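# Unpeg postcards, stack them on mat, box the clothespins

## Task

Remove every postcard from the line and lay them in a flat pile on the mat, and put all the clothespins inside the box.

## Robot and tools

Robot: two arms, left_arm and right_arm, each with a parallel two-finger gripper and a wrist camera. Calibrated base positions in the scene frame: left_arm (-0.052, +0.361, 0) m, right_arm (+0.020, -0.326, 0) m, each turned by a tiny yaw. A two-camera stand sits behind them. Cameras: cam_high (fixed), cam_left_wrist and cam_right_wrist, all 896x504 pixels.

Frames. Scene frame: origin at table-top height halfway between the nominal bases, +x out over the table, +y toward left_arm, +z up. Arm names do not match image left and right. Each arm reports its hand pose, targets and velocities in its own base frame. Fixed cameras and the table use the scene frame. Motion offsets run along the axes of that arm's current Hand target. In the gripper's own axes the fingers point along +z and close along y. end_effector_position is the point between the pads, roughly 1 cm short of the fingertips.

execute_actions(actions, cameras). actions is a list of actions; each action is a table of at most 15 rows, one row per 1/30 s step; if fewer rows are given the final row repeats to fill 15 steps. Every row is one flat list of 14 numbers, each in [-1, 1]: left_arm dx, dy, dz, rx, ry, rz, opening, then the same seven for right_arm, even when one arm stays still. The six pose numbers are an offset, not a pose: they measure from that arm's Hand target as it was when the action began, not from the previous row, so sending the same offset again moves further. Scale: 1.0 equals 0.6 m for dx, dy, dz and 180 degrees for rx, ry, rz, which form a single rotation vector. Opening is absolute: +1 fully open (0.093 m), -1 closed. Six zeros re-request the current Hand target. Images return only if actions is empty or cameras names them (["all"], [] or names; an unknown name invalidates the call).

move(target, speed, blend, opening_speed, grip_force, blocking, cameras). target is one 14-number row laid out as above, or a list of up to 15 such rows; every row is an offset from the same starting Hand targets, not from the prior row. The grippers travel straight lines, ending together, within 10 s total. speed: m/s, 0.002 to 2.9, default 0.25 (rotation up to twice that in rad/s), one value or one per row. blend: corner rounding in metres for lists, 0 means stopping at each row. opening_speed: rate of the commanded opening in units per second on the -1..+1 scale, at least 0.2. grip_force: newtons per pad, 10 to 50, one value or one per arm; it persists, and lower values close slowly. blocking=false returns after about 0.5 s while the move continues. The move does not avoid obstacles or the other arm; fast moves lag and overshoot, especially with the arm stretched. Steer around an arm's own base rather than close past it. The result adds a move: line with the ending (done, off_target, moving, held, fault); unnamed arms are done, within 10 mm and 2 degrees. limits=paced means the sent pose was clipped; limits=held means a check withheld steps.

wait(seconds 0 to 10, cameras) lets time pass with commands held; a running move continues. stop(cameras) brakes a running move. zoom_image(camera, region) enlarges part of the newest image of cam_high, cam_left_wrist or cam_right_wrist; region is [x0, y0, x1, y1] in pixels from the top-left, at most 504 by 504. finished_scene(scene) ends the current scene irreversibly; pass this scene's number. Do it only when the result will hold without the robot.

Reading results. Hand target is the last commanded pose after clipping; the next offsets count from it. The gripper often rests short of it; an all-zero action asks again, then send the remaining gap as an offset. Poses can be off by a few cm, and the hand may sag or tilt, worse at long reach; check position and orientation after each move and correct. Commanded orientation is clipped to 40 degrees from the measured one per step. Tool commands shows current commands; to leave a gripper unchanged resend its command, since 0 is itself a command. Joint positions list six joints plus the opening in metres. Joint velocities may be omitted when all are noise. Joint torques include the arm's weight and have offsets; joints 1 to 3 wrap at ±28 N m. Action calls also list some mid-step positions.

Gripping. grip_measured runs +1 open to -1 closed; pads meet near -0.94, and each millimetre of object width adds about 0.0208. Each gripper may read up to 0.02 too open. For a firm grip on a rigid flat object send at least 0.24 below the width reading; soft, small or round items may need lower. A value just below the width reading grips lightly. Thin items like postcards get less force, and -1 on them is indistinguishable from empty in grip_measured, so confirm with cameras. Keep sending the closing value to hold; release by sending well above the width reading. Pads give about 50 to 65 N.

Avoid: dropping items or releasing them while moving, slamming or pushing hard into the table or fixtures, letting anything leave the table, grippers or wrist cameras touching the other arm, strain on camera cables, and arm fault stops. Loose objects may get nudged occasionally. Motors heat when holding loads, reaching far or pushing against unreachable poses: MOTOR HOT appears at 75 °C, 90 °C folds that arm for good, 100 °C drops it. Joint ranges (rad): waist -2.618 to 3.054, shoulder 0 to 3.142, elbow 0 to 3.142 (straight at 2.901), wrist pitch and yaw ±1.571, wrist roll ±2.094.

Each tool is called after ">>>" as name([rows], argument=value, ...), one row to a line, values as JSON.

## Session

>>> execute_actions(actions=[])

Scene clock: 0.00 s.
left_arm: end_effector_position=(+0.3820, +0.0423, +0.0718) grip_measured=+1.000 end_effector_quat_wxyz=(+0.551, -0.100, +0.821, +0.115) | right_arm: end_effector_position=(+0.3604, -0.0652, +0.0882) grip_measured=+1.000 end_effector_quat_wxyz=(+0.547, +0.168, +0.806, -0.153)
Joint positions: left_arm=[-0.035 1.622 0.362 0.86 -0.336 -0.052 0.093] | right_arm=[0.033 1.488 0.338 0.739 0.476 0.129 0.093]
Joint velocities: within noise
Joint torques (N m): no reading
Motor temperatures (°C): left_arm=[21 22 19 21 20 20 19] | right_arm=[19 20 20 19 20 21 19]
Heat: left arm: 22 °C; right arm: 21 °C.
Hand target: left_arm +0.3851, +0.0422, +0.0783; +0.559, -0.101, +0.815, +0.114 | right_arm +0.3656, -0.0652, +0.1002; +0.564, +0.172, +0.794, -0.150
Tool commands: left_gripper/opening=+1.0 right_gripper/opening=+1.0

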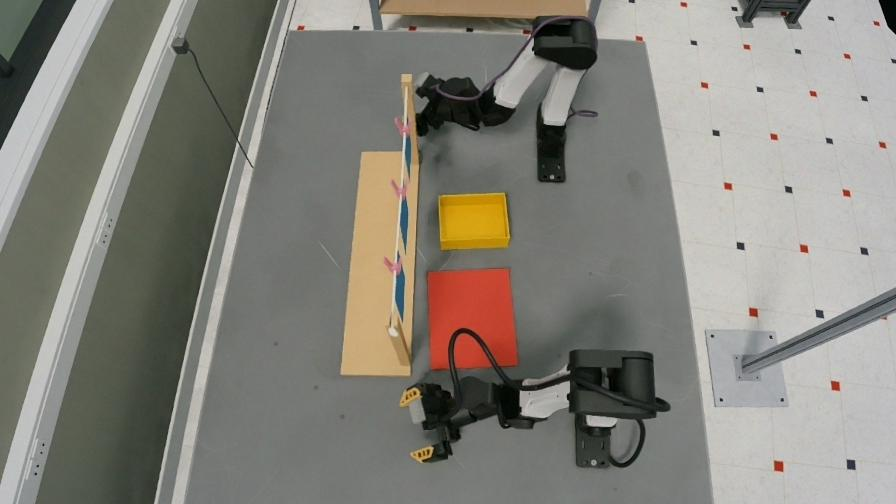

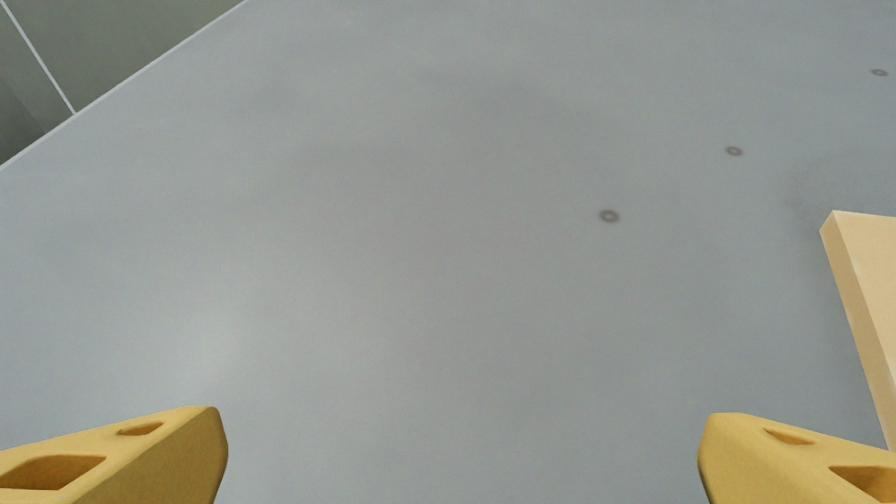

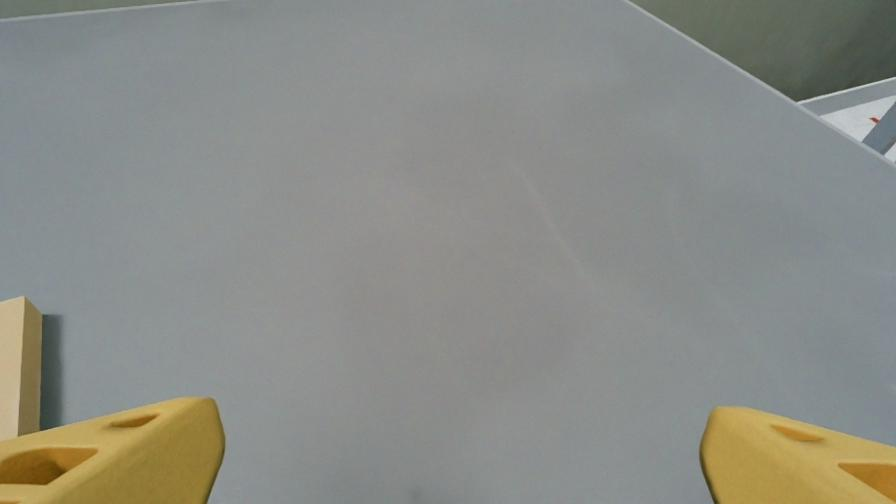

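>>> execute_actions(actions=[])

Scene clock: 6.13 s.
left_arm: end_effector_position=(+0.3820, +0.0423, +0.0718) grip_measured=+1.000 end_effector_quat_wxyz=(+0.551, -0.100, +0.821, +0.115) | right_arm: end_effector_position=(+0.3604, -0.0652, +0.0882) grip_measured=+1.000 end_effector_quat_wxyz=(+0.547, +0.168, +0.806, -0.153)
Joint positions: left_arm=[-0.035 1.622 0.362 0.86 -0.336 -0.052 0.093] | right_arm=[0.033 1.488 0.338 0.739 0.476 0.129 0.093]
Joint velocities: within noise
Joint torques (N m): left_arm=[0.09 -6.24 5.55 2.28 -0.18 0.12] | right_arm=[-0.42 -5.53 5.37 1.92 0.23 -0.05]
Motor temperatures (°C): left_arm=[21 22 20 23 20 20 19] | right_arm=[19 21 21 21 20 21 19]
Heat: left arm: 23 °C; right arm: 21 °C.
Hand target: left_arm +0.3851, +0.0422, +0.0783; +0.559, -0.101, +0.815, +0.114 | right_arm +0.3656, -0.0652, +0.1002; +0.564, +0.172, +0.794, -0.150
Tool commands: left_gripper/opening=+1.0 right_gripper/opening=+1.0

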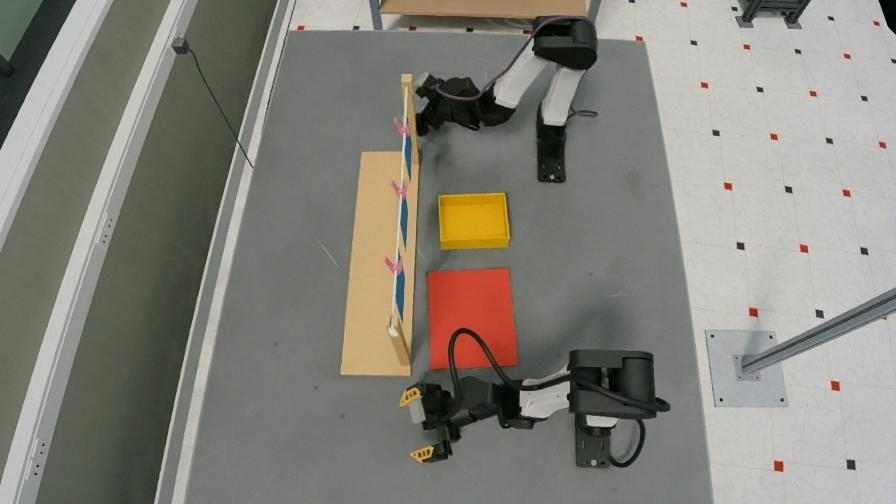

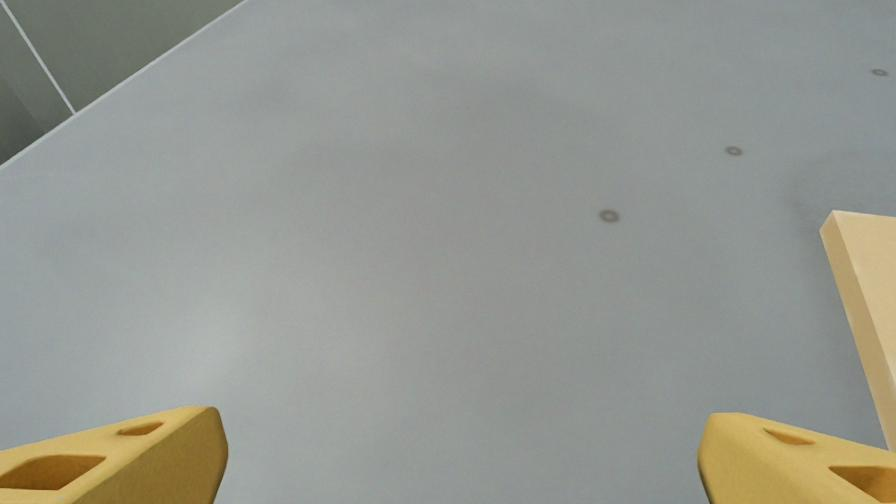

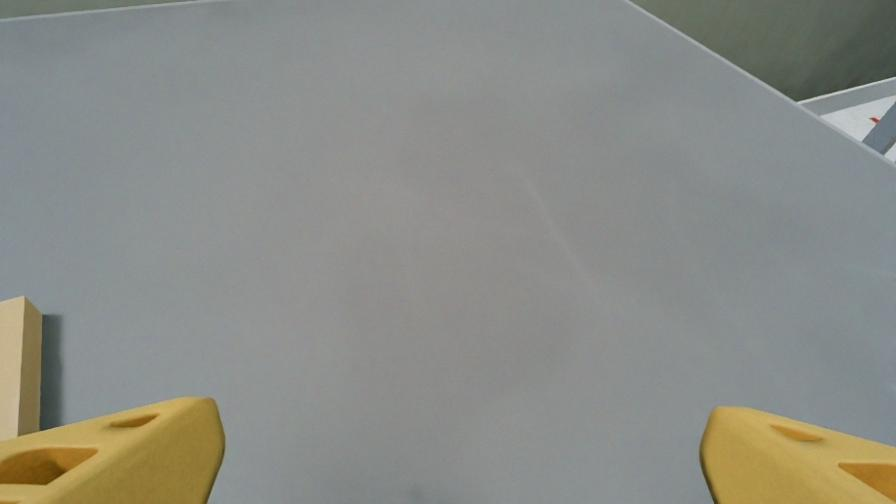

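>>> move([
  [-0.1097,-0.032,-0.0075,0.157,-0.087,0.069,0.2,0.0245,-0.0273,-0.2252,-0.049,0.008,0.119,-0.9],
  [-0.2095,-0.0883,0.009,0.339,-0.189,0.15,0.2,-0.009,0.2758,-0.3765,-0.118,0.02,0.285,-0.9],
  [-0.2457,-0.1433,0.0233,0.5221,-0.2915,0.2309,0.2,0.0262,0.6927,-0.5645,-0.1963,0.0327,0.4754,-0.9],
  [-0.2483,-0.2095,0.0398,0.5221,-0.2915,0.2309,0.2,-0.1105,0.8217,-0.3878,-0.1963,0.0327,0.4754,-0.9],
], speed=[0.5,0.5,0.5,0.18], blend=[0.04,0.04,0,0], cameras=["all"])

Scene clock: 16.13 s.
left_arm: end_effector_position=(+0.4923, -0.0649, +0.1997) grip_measured=+0.203 end_effector_quat_wxyz=(+0.665, +0.593, +0.384, -0.242) | right_arm: end_effector_position=(+0.4072, +0.4646, +0.2019) grip_measured=-0.898 end_effector_quat_wxyz=(+0.505, +0.497, +0.512, +0.486)
Joint positions: left_arm=[0.215 2.239 1.413 1.07 1.561 0.403 0.055] | right_arm=[1.097 2.386 1.796 0.549 1.101 1.574 0.002]
Joint torques (N m): left_arm=[-0.18 -9.81 8.46 1.28 -0.15 0.09] | right_arm=[-0.03 -12.34 8.9 1.49 0.12 -0.08]
Heat: left arm: 24 °C; right arm: 22 °C.
Hand target: left_arm +0.4959, -0.0651, +0.2000; +0.647, +0.623, +0.330, -0.291 | right_arm +0.4074, +0.4701, +0.2154; +0.500, +0.500, +0.500, +0.500
Off the commanded pose: left_arm 0.004 m, 9 deg | right_arm 0.015 m, 2 deg.
joint sent to its limit (left arm) — joint 5 (wrist yaw), upper limit. The joint targets are off in orientation, not in position.
move: off_target (left_arm, right_arm)

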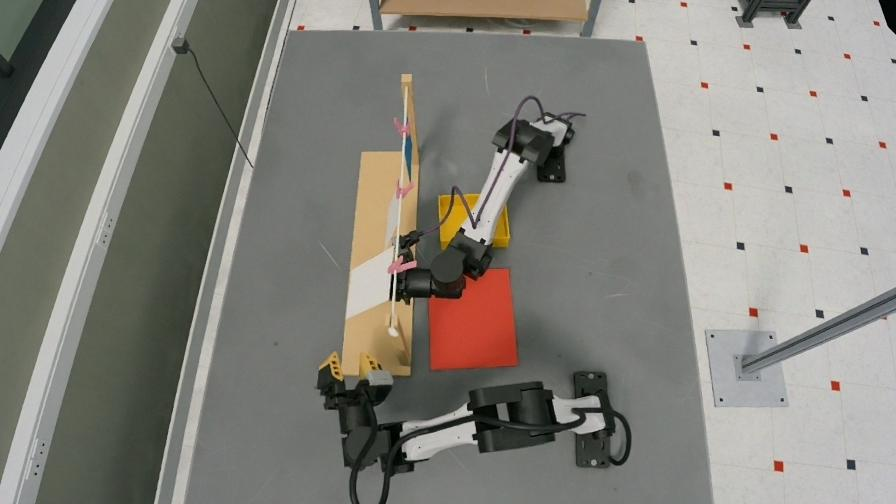

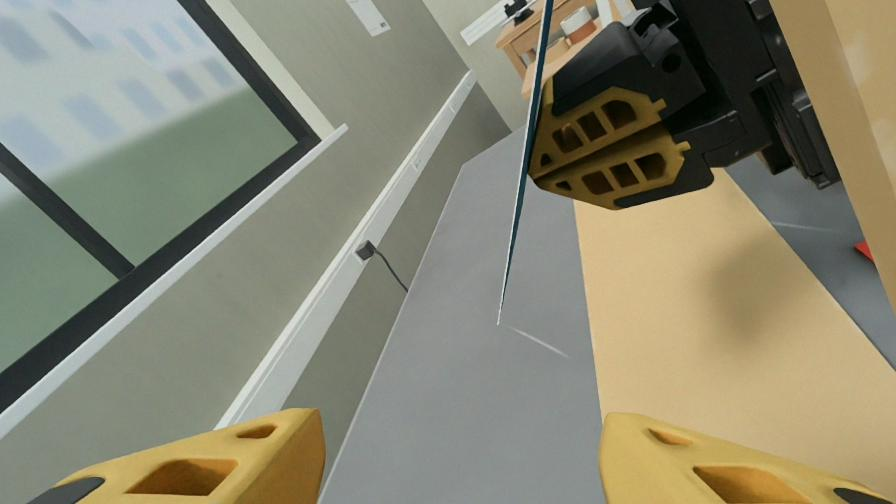

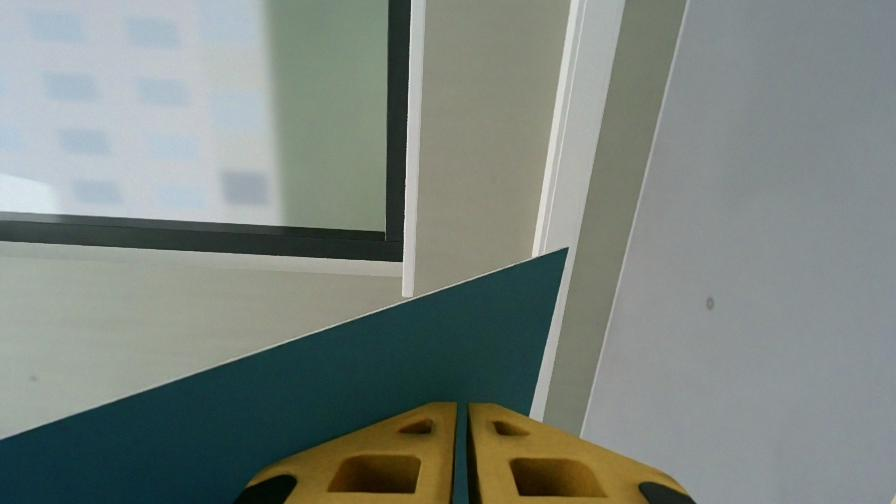

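>>> move([
  [-0.0065,-0.0182,0.1573,0.0183,-0.056,0.016,0.2,0,0,0,0,0,0,-0.9],
  [-0.0065,-0.0182,0.1573,0.0183,-0.056,0.016,-1,0,0,0,0,0,0,-0.9],
  [-0.0065,-0.0182,0.1573,0.0183,-0.056,0.016,-1,-0.0252,0.0327,-0.204,-0.046,0.057,-0.113,-0.9],
  [-0.0065,-0.0182,0.1573,0.0183,-0.056,0.016,-1,-0.1118,0.2827,-0.2373,-0.304,0.3768,-0.7559,0.4],
], speed=[0.18,0.18,0.35,0.7], blend=[0,0,0.03,0], opening_speed=1.5, cameras=["all"])

Scene clock: 28.87 s.
left_arm: end_effector_position=(+0.4896, -0.1491, +0.1976) grip_measured=-0.970 end_effector_quat_wxyz=(+0.645, +0.632, +0.317, -0.290) | right_arm: end_effector_position=(+0.2651, +0.4003, +0.3716) grip_measured=+0.398 end_effector_quat_wxyz=(-0.438, +0.713, -0.546, -0.042)
Joint positions: left_arm=[0.04 2.305 1.512 1.07 1.567 0.405 0] | right_arm=[0.976 1.825 2.227 -1.06 -0.029 -0.845 0.064]
Joint torques (N m): left_arm=[-2.14 -10.04 8.51 1.36 -0.24 0.19] | right_arm=[-0.03 -7.71 8.31 1.68 0.09 -0.08]
Motor temperatures (°C): left_arm=[21 25 23 24 20 20 19] | right_arm=[19 27 23 23 21 21 19]
Heat: left arm: 25 °C; right arm: 27 °C.
Hand target: left_arm +0.4910, -0.1599, +0.1970; +0.662, +0.621, +0.248, -0.338 | right_arm +0.2651, +0.4031, +0.3852; -0.456, +0.710, -0.536, -0.039
Off the commanded pose: left_arm 0.011 m, 10 deg | right_arm 0.014 m, 2 deg.
joint sent to its limit (left arm) — joint 5 (wrist yaw), upper limit. The joint targets are off in orientation, not in position.
move: off_target (left_arm, right_arm); target 2's new opening was sent with left_arm's hand 0.011 m and 10 deg from that target; target 4's new opening was sent with right_arm's hand 0.014 m and 2 deg from that target

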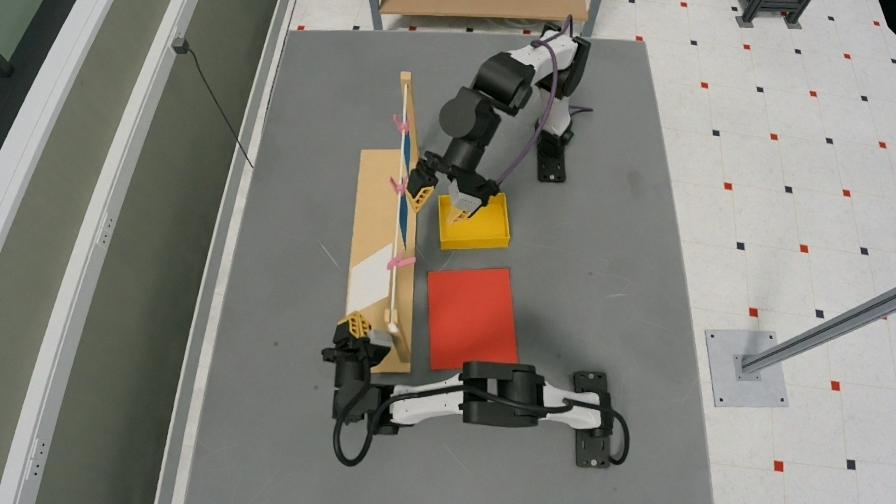

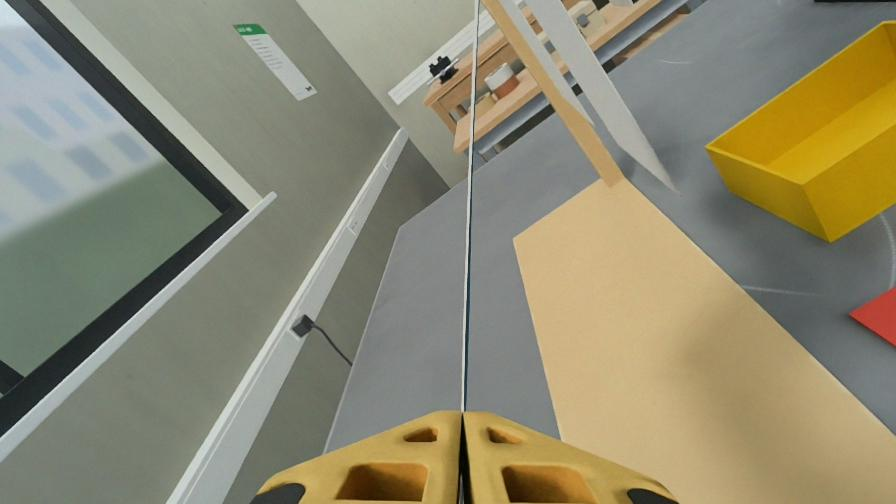

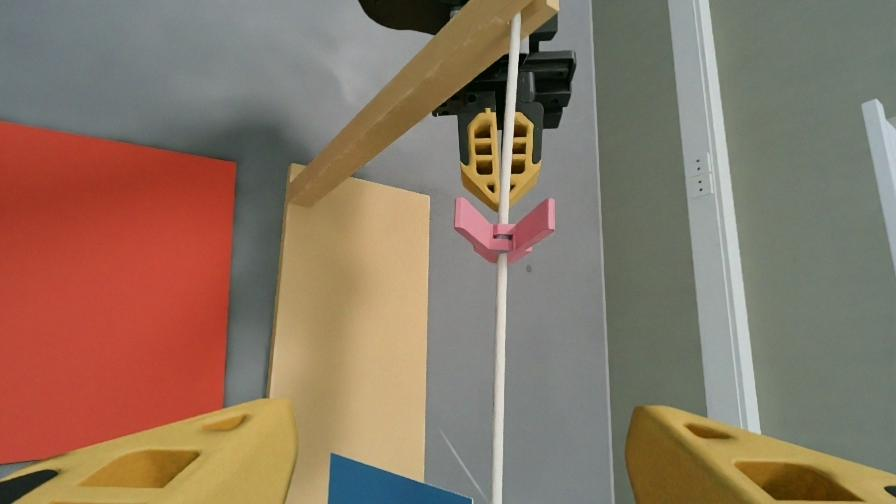

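>>> zoom_image(camera="cam_left_wrist", region=[340, 250, 600, 504])

>>> zoom_image(camera="cam_right_wrist", region=[360, 0, 660, 300])

>>> zoom_image(camera="cam_high", region=[310, 220, 450, 400])

Scaled by 1.938 from the camera's 896x504 image, which has a finer 1280x720 frame.

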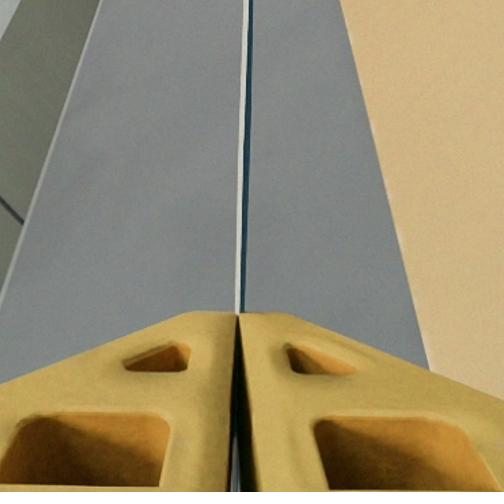

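Scaled by 1.680 from the camera's 896x504 image, which has a finer 1280x720 frame.

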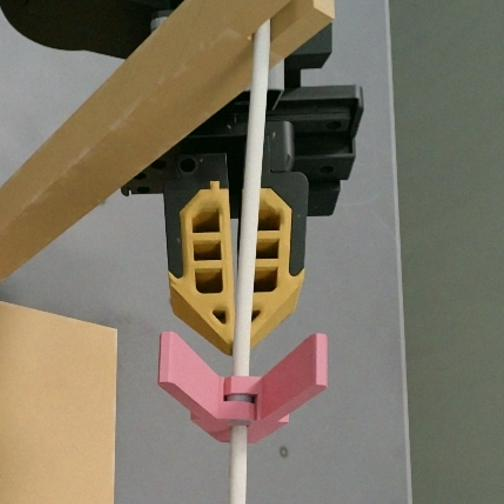

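Scaled by 2.800 from the camera's 896x504 image, which has a finer 1280x720 frame.

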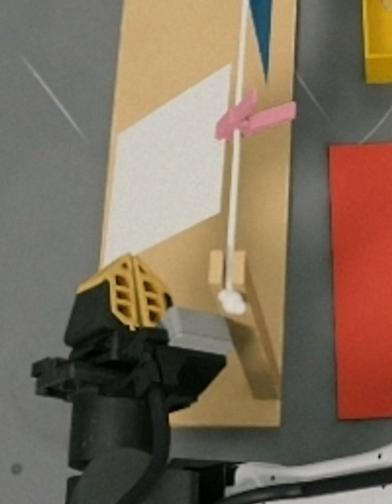

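>>> zoom_image(camera="cam_left_wrist", region=[430, 380, 500, 450])

Scaled by 7.200 from the camera's 896x504 image, which has a finer 1280x720 frame.

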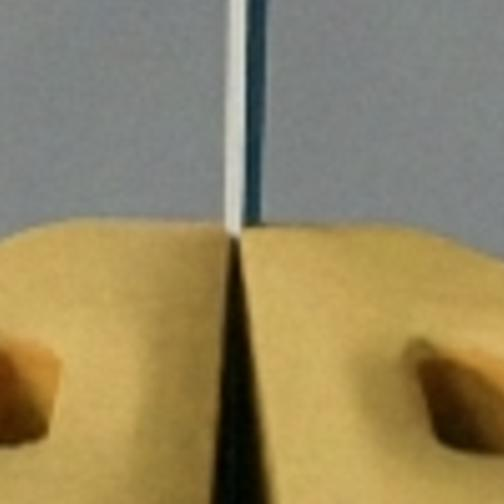

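>>> move([
  [-0.0008,0.0008,-0.0183,0,0,0,-0.72,0,0,0,0,0,0,0.4],
  [0.0172,0.0012,-0.0192,0,0,0,-0.72,-0.0036,-0.0145,0.0516,0.012,0,-0.0115,0.4],
  [0.0337,0.0007,0.0072,0,0,0,-0.72,-0.0072,-0.029,0.1033,0.024,0,-0.023,0.4],
  [0.0337,0.0007,0.0072,0,0,0,-1,-0.0072,-0.029,0.1033,0.024,0,-0.023,0.4],
], speed=[0.1,0.06,0.1,0.1], blend=[0,0.004,0,0], cameras=["all"])

Scene clock: 36.60 s.
left_arm: end_effector_position=(+0.4998, -0.1672, +0.1820) grip_measured=-0.970 end_effector_quat_wxyz=(+0.640, +0.638, +0.305, -0.301) | right_arm: end_effector_position=(+0.3025, +0.4438, +0.3407) grip_measured=+0.398 end_effector_quat_wxyz=(-0.455, +0.720, -0.524, -0.006)
Joint positions: left_arm=[0.002 2.39 1.598 1.07 1.567 0.407 0] | right_arm=[0.978 1.969 2.252 -0.91 0.019 -0.915 0.064]
Joint torques (N m): left_arm=[0.09 -10.85 8.58 1.34 -0.23 0.17] | right_arm=[0.12 -9.62 8.8 1.85 0.11 -0.11]
Heat: left arm: 26 °C; right arm: 27 °C.
Hand target: left_arm +0.5041, -0.1670, +0.1827; +0.662, +0.621, +0.248, -0.338 | right_arm +0.3040, +0.4490, +0.3619; -0.483, +0.711, -0.511, -0.002
Off the commanded pose: left_arm 0.004 m, 8 deg | right_arm 0.022 m, 4 deg.
joint sent to its limit (left arm) — joint 5 (wrist yaw), upper limit. The joint targets are off in orientation, not in position.
move: off_target (left_arm, right_arm); target 4's new opening was sent with left_arm's hand 0.004 m and 8 deg from that target

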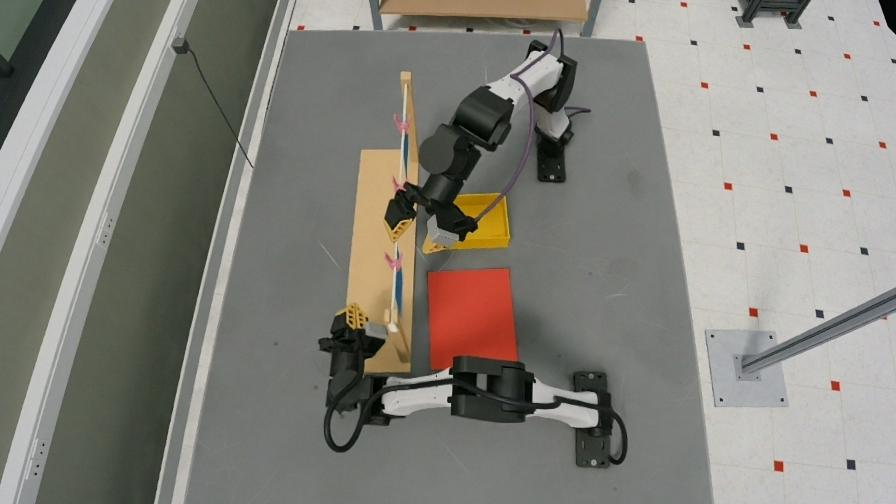

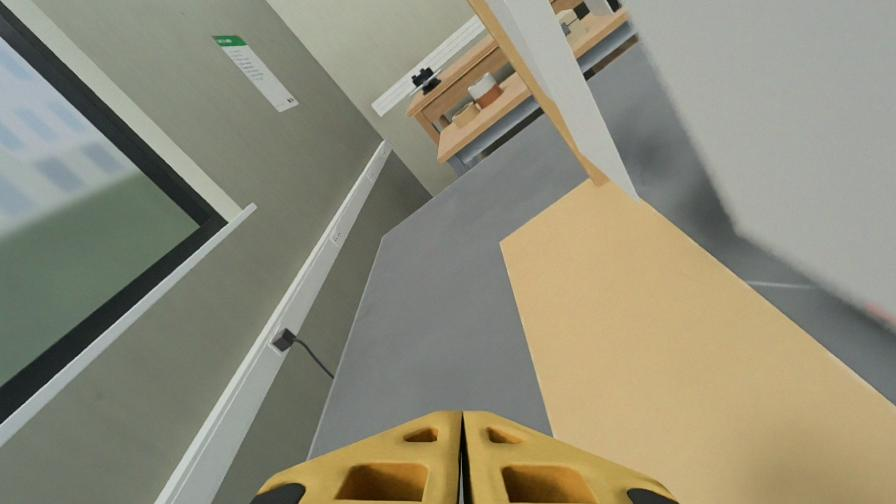

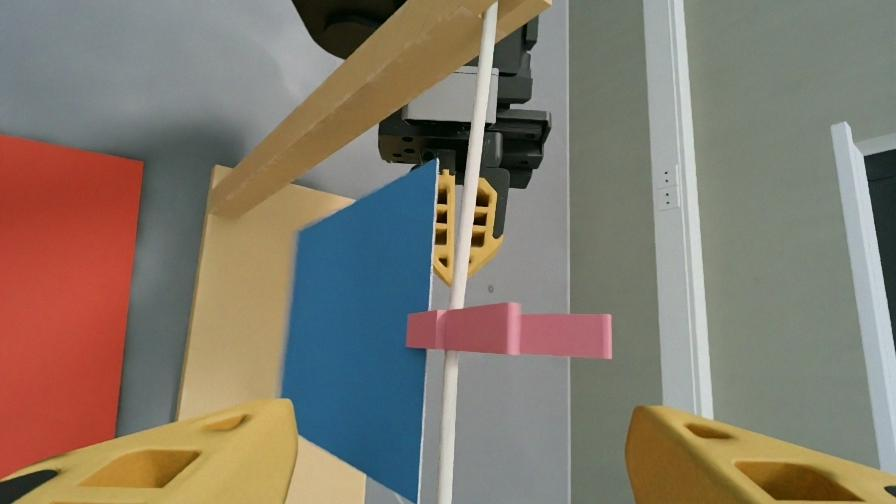

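>>> move([
  [-0.0117,0.0048,-0.0775,0,0,0,0.2,0.0583,0.1835,0.0595,0.2485,0.2298,-0.0956,-0.9],
  [-0.0117,0.0048,-0.0775,0,0,0,0.2,0.186,0.0305,0.2153,0.2485,0.2298,-0.0956,-0.9],
  [0,0,0,0,0,0,0.2,0.186,0.0305,0.2153,0.2485,0.2298,-0.0956,-0.9],
  [0,0,0,0,0,0,-1,0.186,0.0305,0.2153,0.2485,0.2298,-0.0956,-0.9],
], speed=[0.4,0.18,0.12,0.1], blend=[0.02,0,0,0], opening_speed=1.5, cameras=["all"])

Scene clock: 44.70 s.
left_arm: end_effector_position=(+0.5016, -0.1663, +0.1836) grip_measured=-0.970 end_effector_quat_wxyz=(+0.643, +0.637, +0.305, -0.297) | right_arm: end_effector_position=(+0.4056, +0.4510, +0.2068) grip_measured=-0.899 end_effector_quat_wxyz=(+0.479, -0.516, +0.498, -0.506)
Joint positions: left_arm=[0.004 2.39 1.603 1.07 1.561 0.408 0] | right_arm=[1.088 2.328 1.726 0.54 1.097 -1.561 0.002]
Joint torques (N m): left_arm=[-0.24 -10.73 8.23 1.41 -0.18 0.11] | right_arm=[-0.35 -12.3 9.25 1.85 0.08 -0.06]
Heat: left arm: 27 °C; right arm: 28 °C.
Hand target: left_arm +0.5041, -0.1670, +0.1827; +0.662, +0.621, +0.248, -0.337 | right_arm +0.4073, +0.4570, +0.2251; +0.500, -0.500, +0.500, -0.500
Off the commanded pose: left_arm 0.003 m, 9 deg | right_arm 0.019 m, 3 deg.
joint sent to its limit (left arm) — joint 5 (wrist yaw), upper limit. The joint targets are off in orientation, not in position.
move: off_target (left_arm, right_arm); target 4's new opening was sent with left_arm's hand 0.004 m and 8 deg from that target

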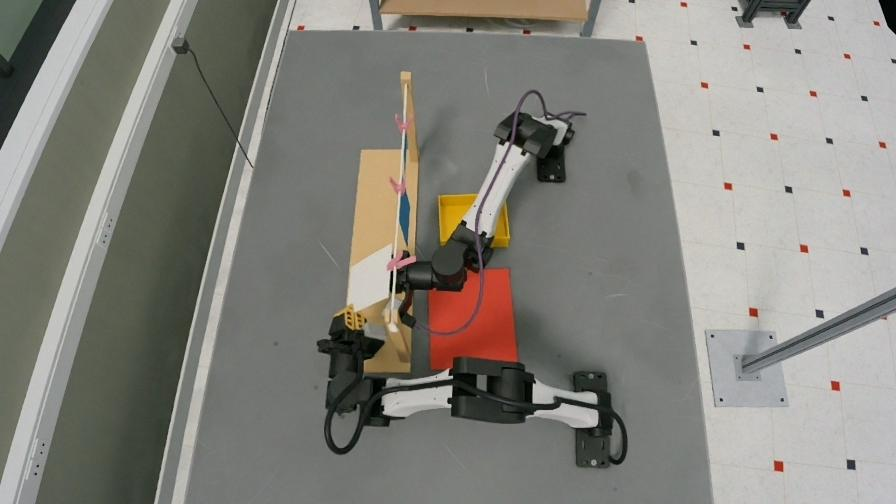

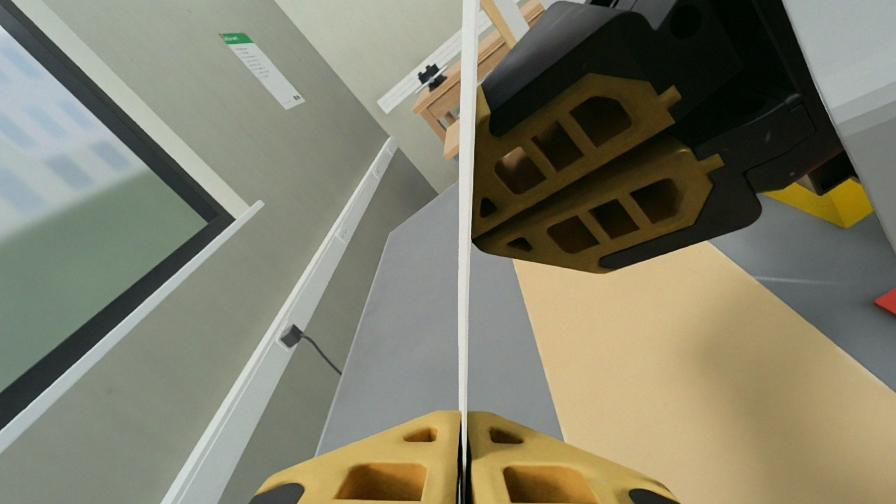

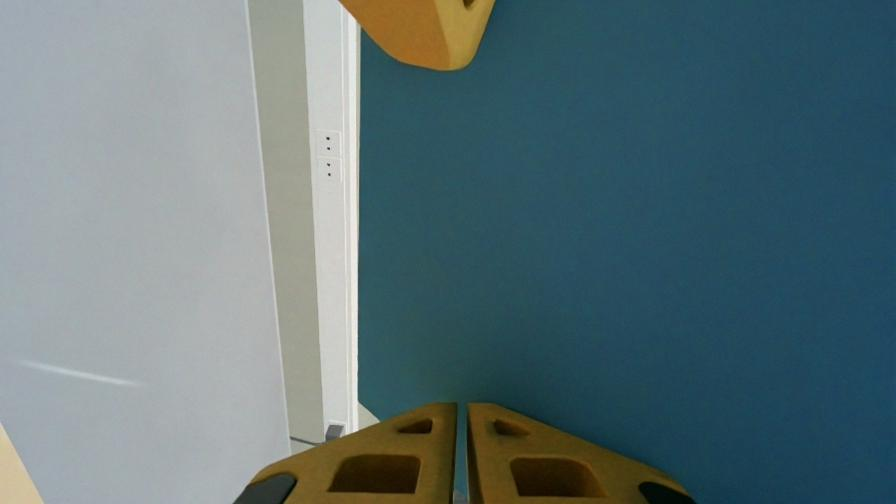

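>>> move([
  [0,0,0,0,0,0,-1,0.0167,-0.0248,-0.2205,-0.05,-0.046,0.019,-0.9],
  [0,0,0,0,0,0,-1,0.0133,-0.2348,-0.1788,-0.2485,-0.2298,0.0956,0.4],
], speed=[0.35,0.45], blend=[0.02,0], cameras=["all"])

Scene clock: 48.47 s.
left_arm: end_effector_position=(+0.5016, -0.1663, +0.1836) grip_measured=-0.970 end_effector_quat_wxyz=(+0.643, +0.637, +0.305, -0.297) | right_arm: end_effector_position=(+0.3005, +0.4464, +0.3494) grip_measured=+0.398 end_effector_quat_wxyz=(-0.464, +0.722, -0.514, +0.007)
Joint positions: left_arm=[0.004 2.39 1.603 1.07 1.561 0.408 0] | right_arm=[0.993 1.973 2.278 -0.911 0.047 -0.936 0.064]
Joint torques (N m): left_arm=[-0.1 -10.71 8.25 1.41 -0.18 0.11] | right_arm=[-0.31 -9.48 8.76 1.69 -0.07 0.18]
Heat: left arm: 28 °C; right arm: 28 °C.
Hand target: left_arm +0.5041, -0.1670, +0.1827; +0.662, +0.621, +0.248, -0.337 | right_arm +0.3000, +0.4490, +0.3660; -0.483, +0.711, -0.511, -0.002
Off the commanded pose: left_arm 0.003 m, 9 deg | right_arm 0.017 m, 3 deg.
joint sent to its limit (left arm) — joint 5 (wrist yaw), upper limit. The joint targets are off in orientation, not in position.
move: off_target (left_arm, right_arm); target 2's new opening was sent with right_arm's hand 0.017 m and 3 deg from that target

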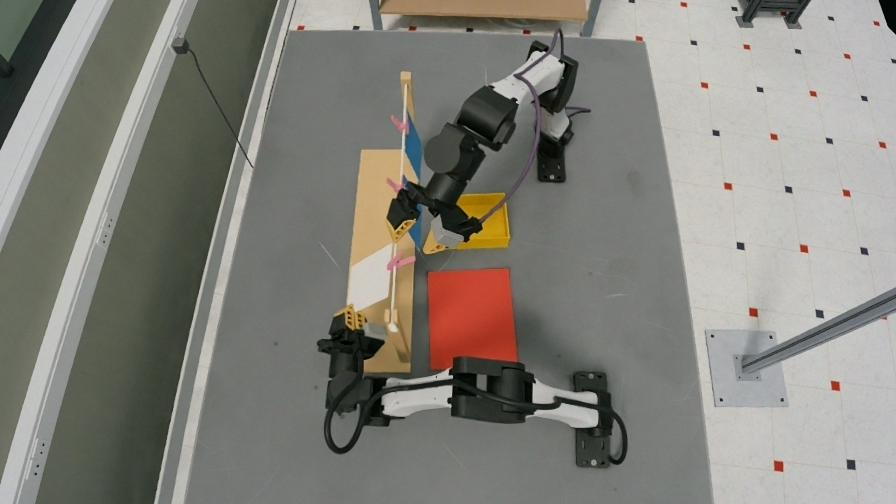

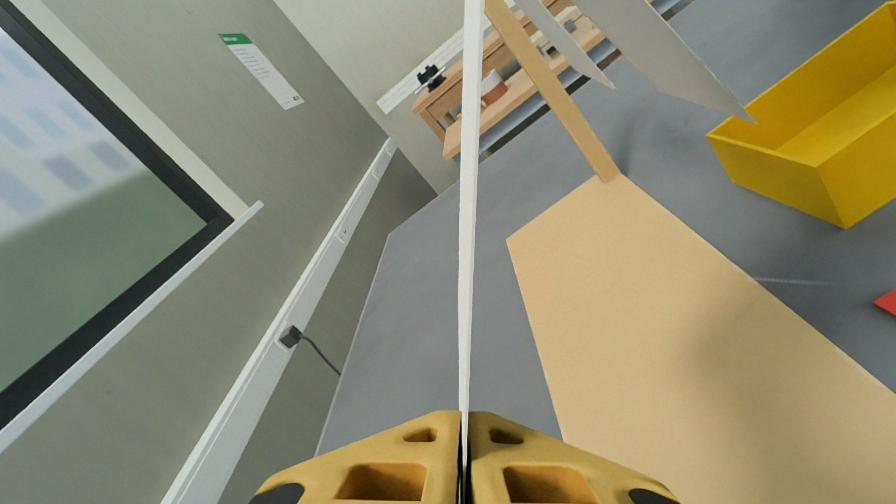

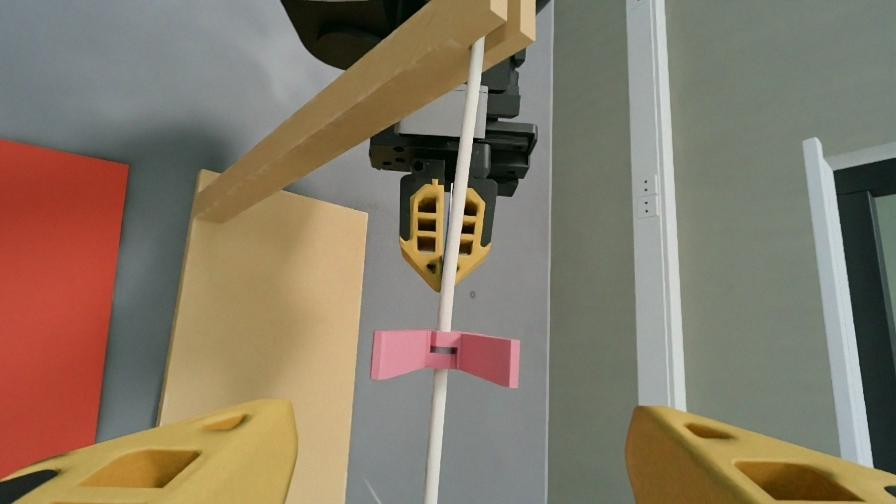

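>>> move(target=[0,0,0,0,0,0,-1,0.0103,0,0.0495,0,0,0,0.4], speed=0.12, cameras=["cam_right_wrist"])

Scene clock: 51.03 s.
left_arm: end_effector_position=(+0.5016, -0.1663, +0.1836) grip_measured=-0.970 end_effector_quat_wxyz=(+0.643, +0.637, +0.305, -0.297) | right_arm: end_effector_position=(+0.3142, +0.4607, +0.3255) grip_measured=+0.398 end_effector_quat_wxyz=(-0.455, +0.725, -0.518, +0.005)
Joint positions: left_arm=[0.004 2.39 1.603 1.07 1.561 0.408 0] | right_arm=[0.983 2.037 2.286 -0.876 0.036 -0.936 0.064]
Joint torques (N m): left_arm=[-0.1 -10.73 8.25 1.41 -0.19 0.11] | right_arm=[-0.42 -10.15 8.99 1.95 -0.07 0.04]
Heat: left arm: 28 °C; right arm: 28 °C.
Hand target: left_arm +0.5041, -0.1670, +0.1827; +0.662, +0.621, +0.248, -0.337 | right_arm +0.3175, +0.4650, +0.3471; -0.483, +0.711, -0.511, -0.002
Off the commanded pose: left_arm 0.003 m, 9 deg | right_arm 0.022 m, 4 deg.
joint sent to its limit (left arm) — joint 5 (wrist yaw), upper limit. The joint targets are off in orientation, not in position.
move: off_target (left_arm, right_arm)
Images, in order (width x height): cam_right_wrist 896x504.

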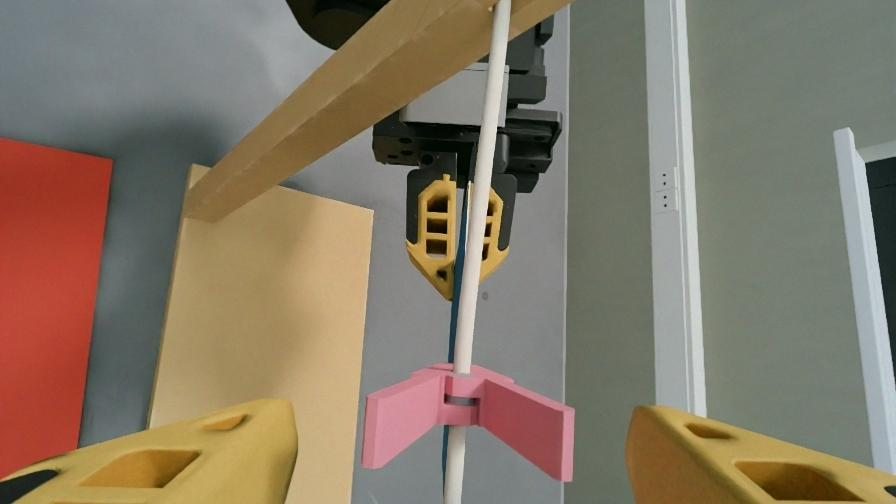

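>>> move([
  [0,0,0,0,0,0,-1,0,0,0,0,0,0,-1],
  [0,0,0,0,0,0,-1,-0.0345,0,-0.0362,0,0,0,-1],
  [0,0,0,0,0,0,-1,-0.0345,0,-0.2029,0,0,0,-1],
], speed=[0.1,0.12,0.3], blend=[0,0.01,0], opening_speed=1.3, cameras=["all"])

Scene clock: 54.60 s.
left_arm: end_effector_position=(+0.5016, -0.1663, +0.1836) grip_measured=-0.970 end_effector_quat_wxyz=(+0.643, +0.637, +0.305, -0.297) | right_arm: end_effector_position=(+0.2495, +0.3967, +0.4107) grip_measured=-0.789 end_effector_quat_wxyz=(-0.469, +0.721, -0.510, -0.001)
Joint positions: left_arm=[0.004 2.39 1.603 1.07 1.561 0.408 0] | right_arm=[1.031 1.84 2.388 -1.144 0.061 -0.912 0.007]
Joint torques (N m): left_arm=[-0.12 -10.74 8.27 1.41 -0.18 0.11] | right_arm=[0.28 -8.16 6.53 1.79 0.15 0.11]
Heat: left arm: 29 °C; right arm: 29 °C.
Hand target: left_arm +0.5041, -0.1670, +0.1827; +0.662, +0.621, +0.248, -0.337 | right_arm +0.2479, +0.3961, +0.4223; -0.483, +0.711, -0.511, -0.002
Off the commanded pose: left_arm 0.003 m, 9 deg | right_arm 0.012 m, 2 deg.
joint sent to its limit (left arm) — joint 5 (wrist yaw), upper limit. The joint targets are off in orientation, not in position.
move: off_target (left_arm, right_arm)

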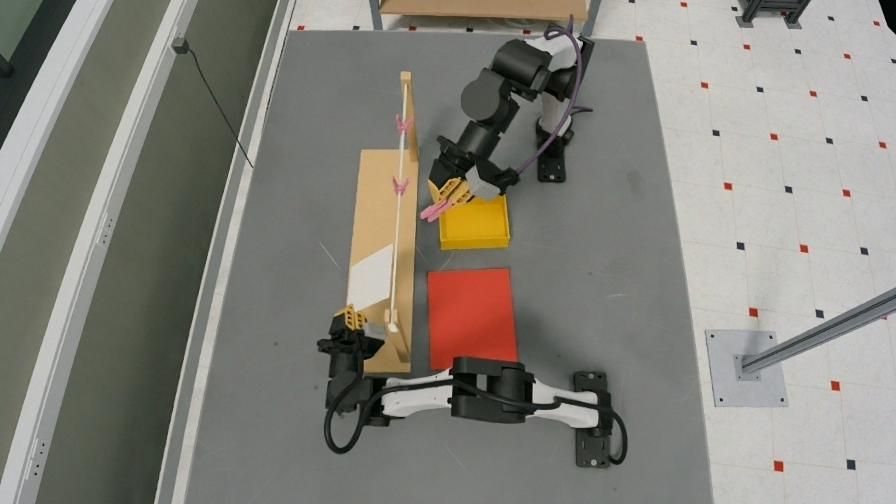

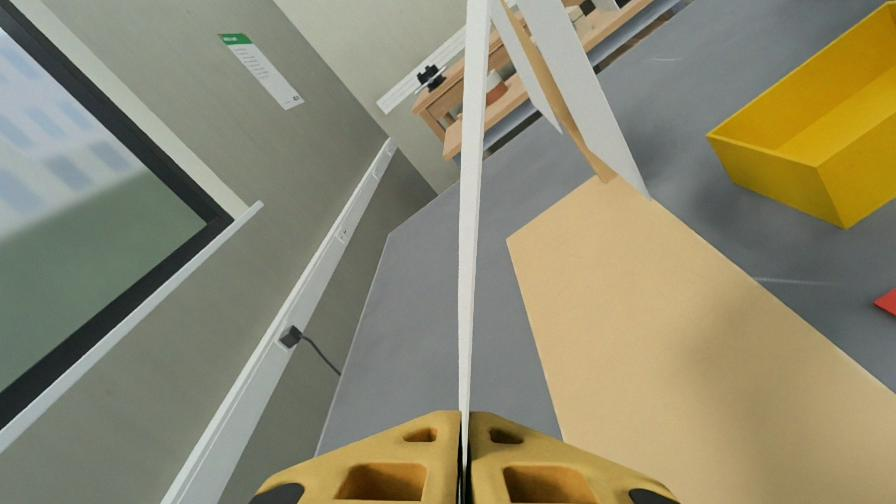

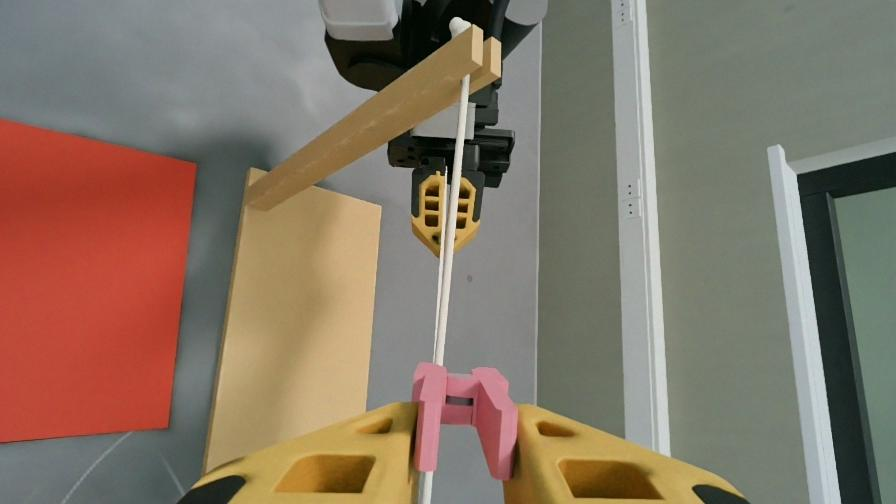

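>>> move([
  [-0.2243,0.2207,0.0282,0,0,0,-1,0.1457,0.1118,-0.0532,-0.0655,0.053,0,-1],
  [-0.3638,0.0902,0.0562,0.076,0.119,0.172,-1,0.3177,0.2918,-0.0385,-0.1637,0.1326,0,-1],
  [-0.3853,-0.0533,0.0843,0.1092,0.1701,0.2453,-1,0.3907,0.377,0.003,-0.1637,0.1326,0,-1],
  [-0.0515,-0.342,0.0577,0.1092,0.1701,0.2453,-1,0.439,0.4408,0.0477,-0.1637,0.1326,0,-1],
  [-0.0055,-0.3803,0.0553,0.1092,0.1701,0.2453,-0.4,0.4432,0.4465,0.0522,-0.1637,0.1326,0,0.1],
  [-0.0237,-0.3973,-0.0157,0.1092,0.1701,0.2453,-0.4,0.3522,0.321,-0.0457,-0.1637,0.1326,0,0.1],
], speed=[0.3,0.4,0.4,0.3,0.08,0.14], blend=[0.02,0.03,0.03,0.02,0,0], opening_speed=1.0, cameras=["all"])

Scene clock: 67.67 s.
left_arm: end_effector_position=(+0.3202, -0.1561, +0.0374) grip_measured=-0.403 end_effector_quat_wxyz=(+0.583, +0.786, +0.179, +0.104) | right_arm: end_effector_position=(+0.1915, +0.2172, +0.1905) grip_measured=+0.098 end_effector_quat_wxyz=(-0.159, +0.794, -0.586, +0.019)
Joint positions: left_arm=[-0.031 1.883 0.468 0.772 1.049 2.098 0.026] | right_arm=[0.855 1.362 1.316 -1.203 0.011 -1.017 0.05]
Joint torques (N m): left_arm=[0.57 -5.59 2.77 1.83 0.49 0.1] | right_arm=[-0.81 -4.05 8.23 0.81 -0.11 -0.13]
Motor temperatures (°C): left_arm=[21 30 26 25 20 20 20] | right_arm=[19 27 26 24 21 21 19]
Heat: left arm: 30 °C; right arm: 27 °C.
Hand target: left_arm +0.3157, -0.1558, +0.0359; +0.541, +0.832, +0.102, +0.067 | right_arm +0.1951, +0.2220, +0.2001; -0.173, +0.795, -0.581, +0.014
Off the commanded pose: left_arm 0.005 m, 12 deg | right_arm 0.011 m, 2 deg.
joint sent to its limit (left arm) — joint 6 (wrist roll), upper limit. The joint targets are off in orientation, not in position.
move: off_target (left_arm, right_arm); blend cut to 0.018 m at target 4; target 5's new opening was sent with left_arm's hand 0.007 m and 7 deg from that target; limits=paced

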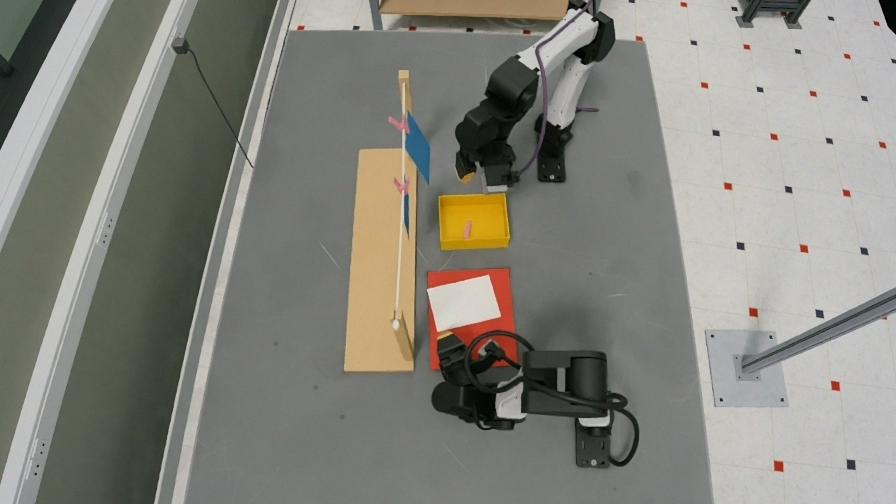

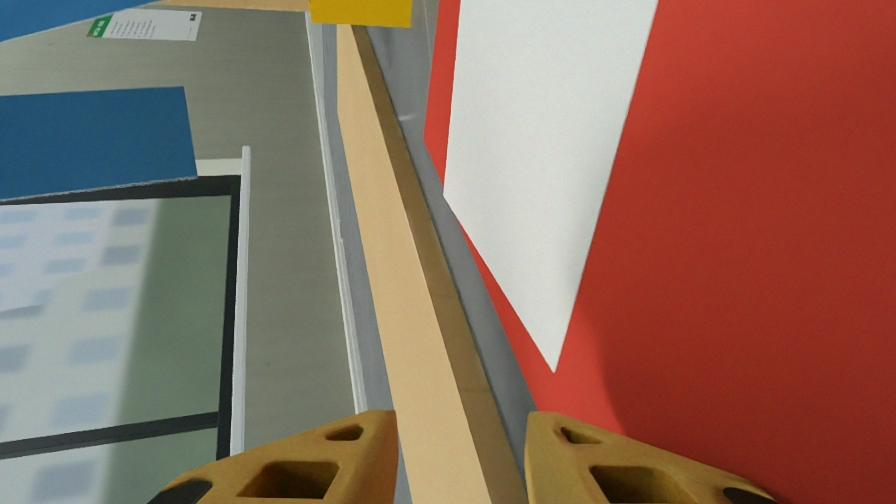

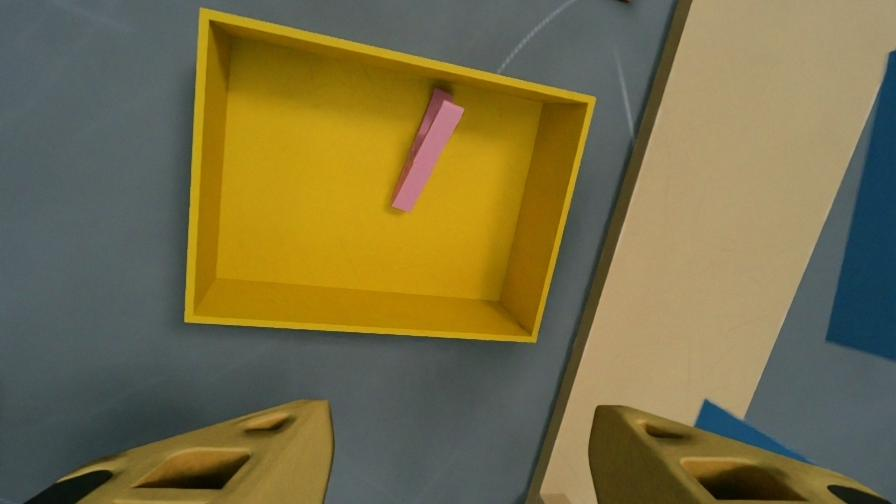

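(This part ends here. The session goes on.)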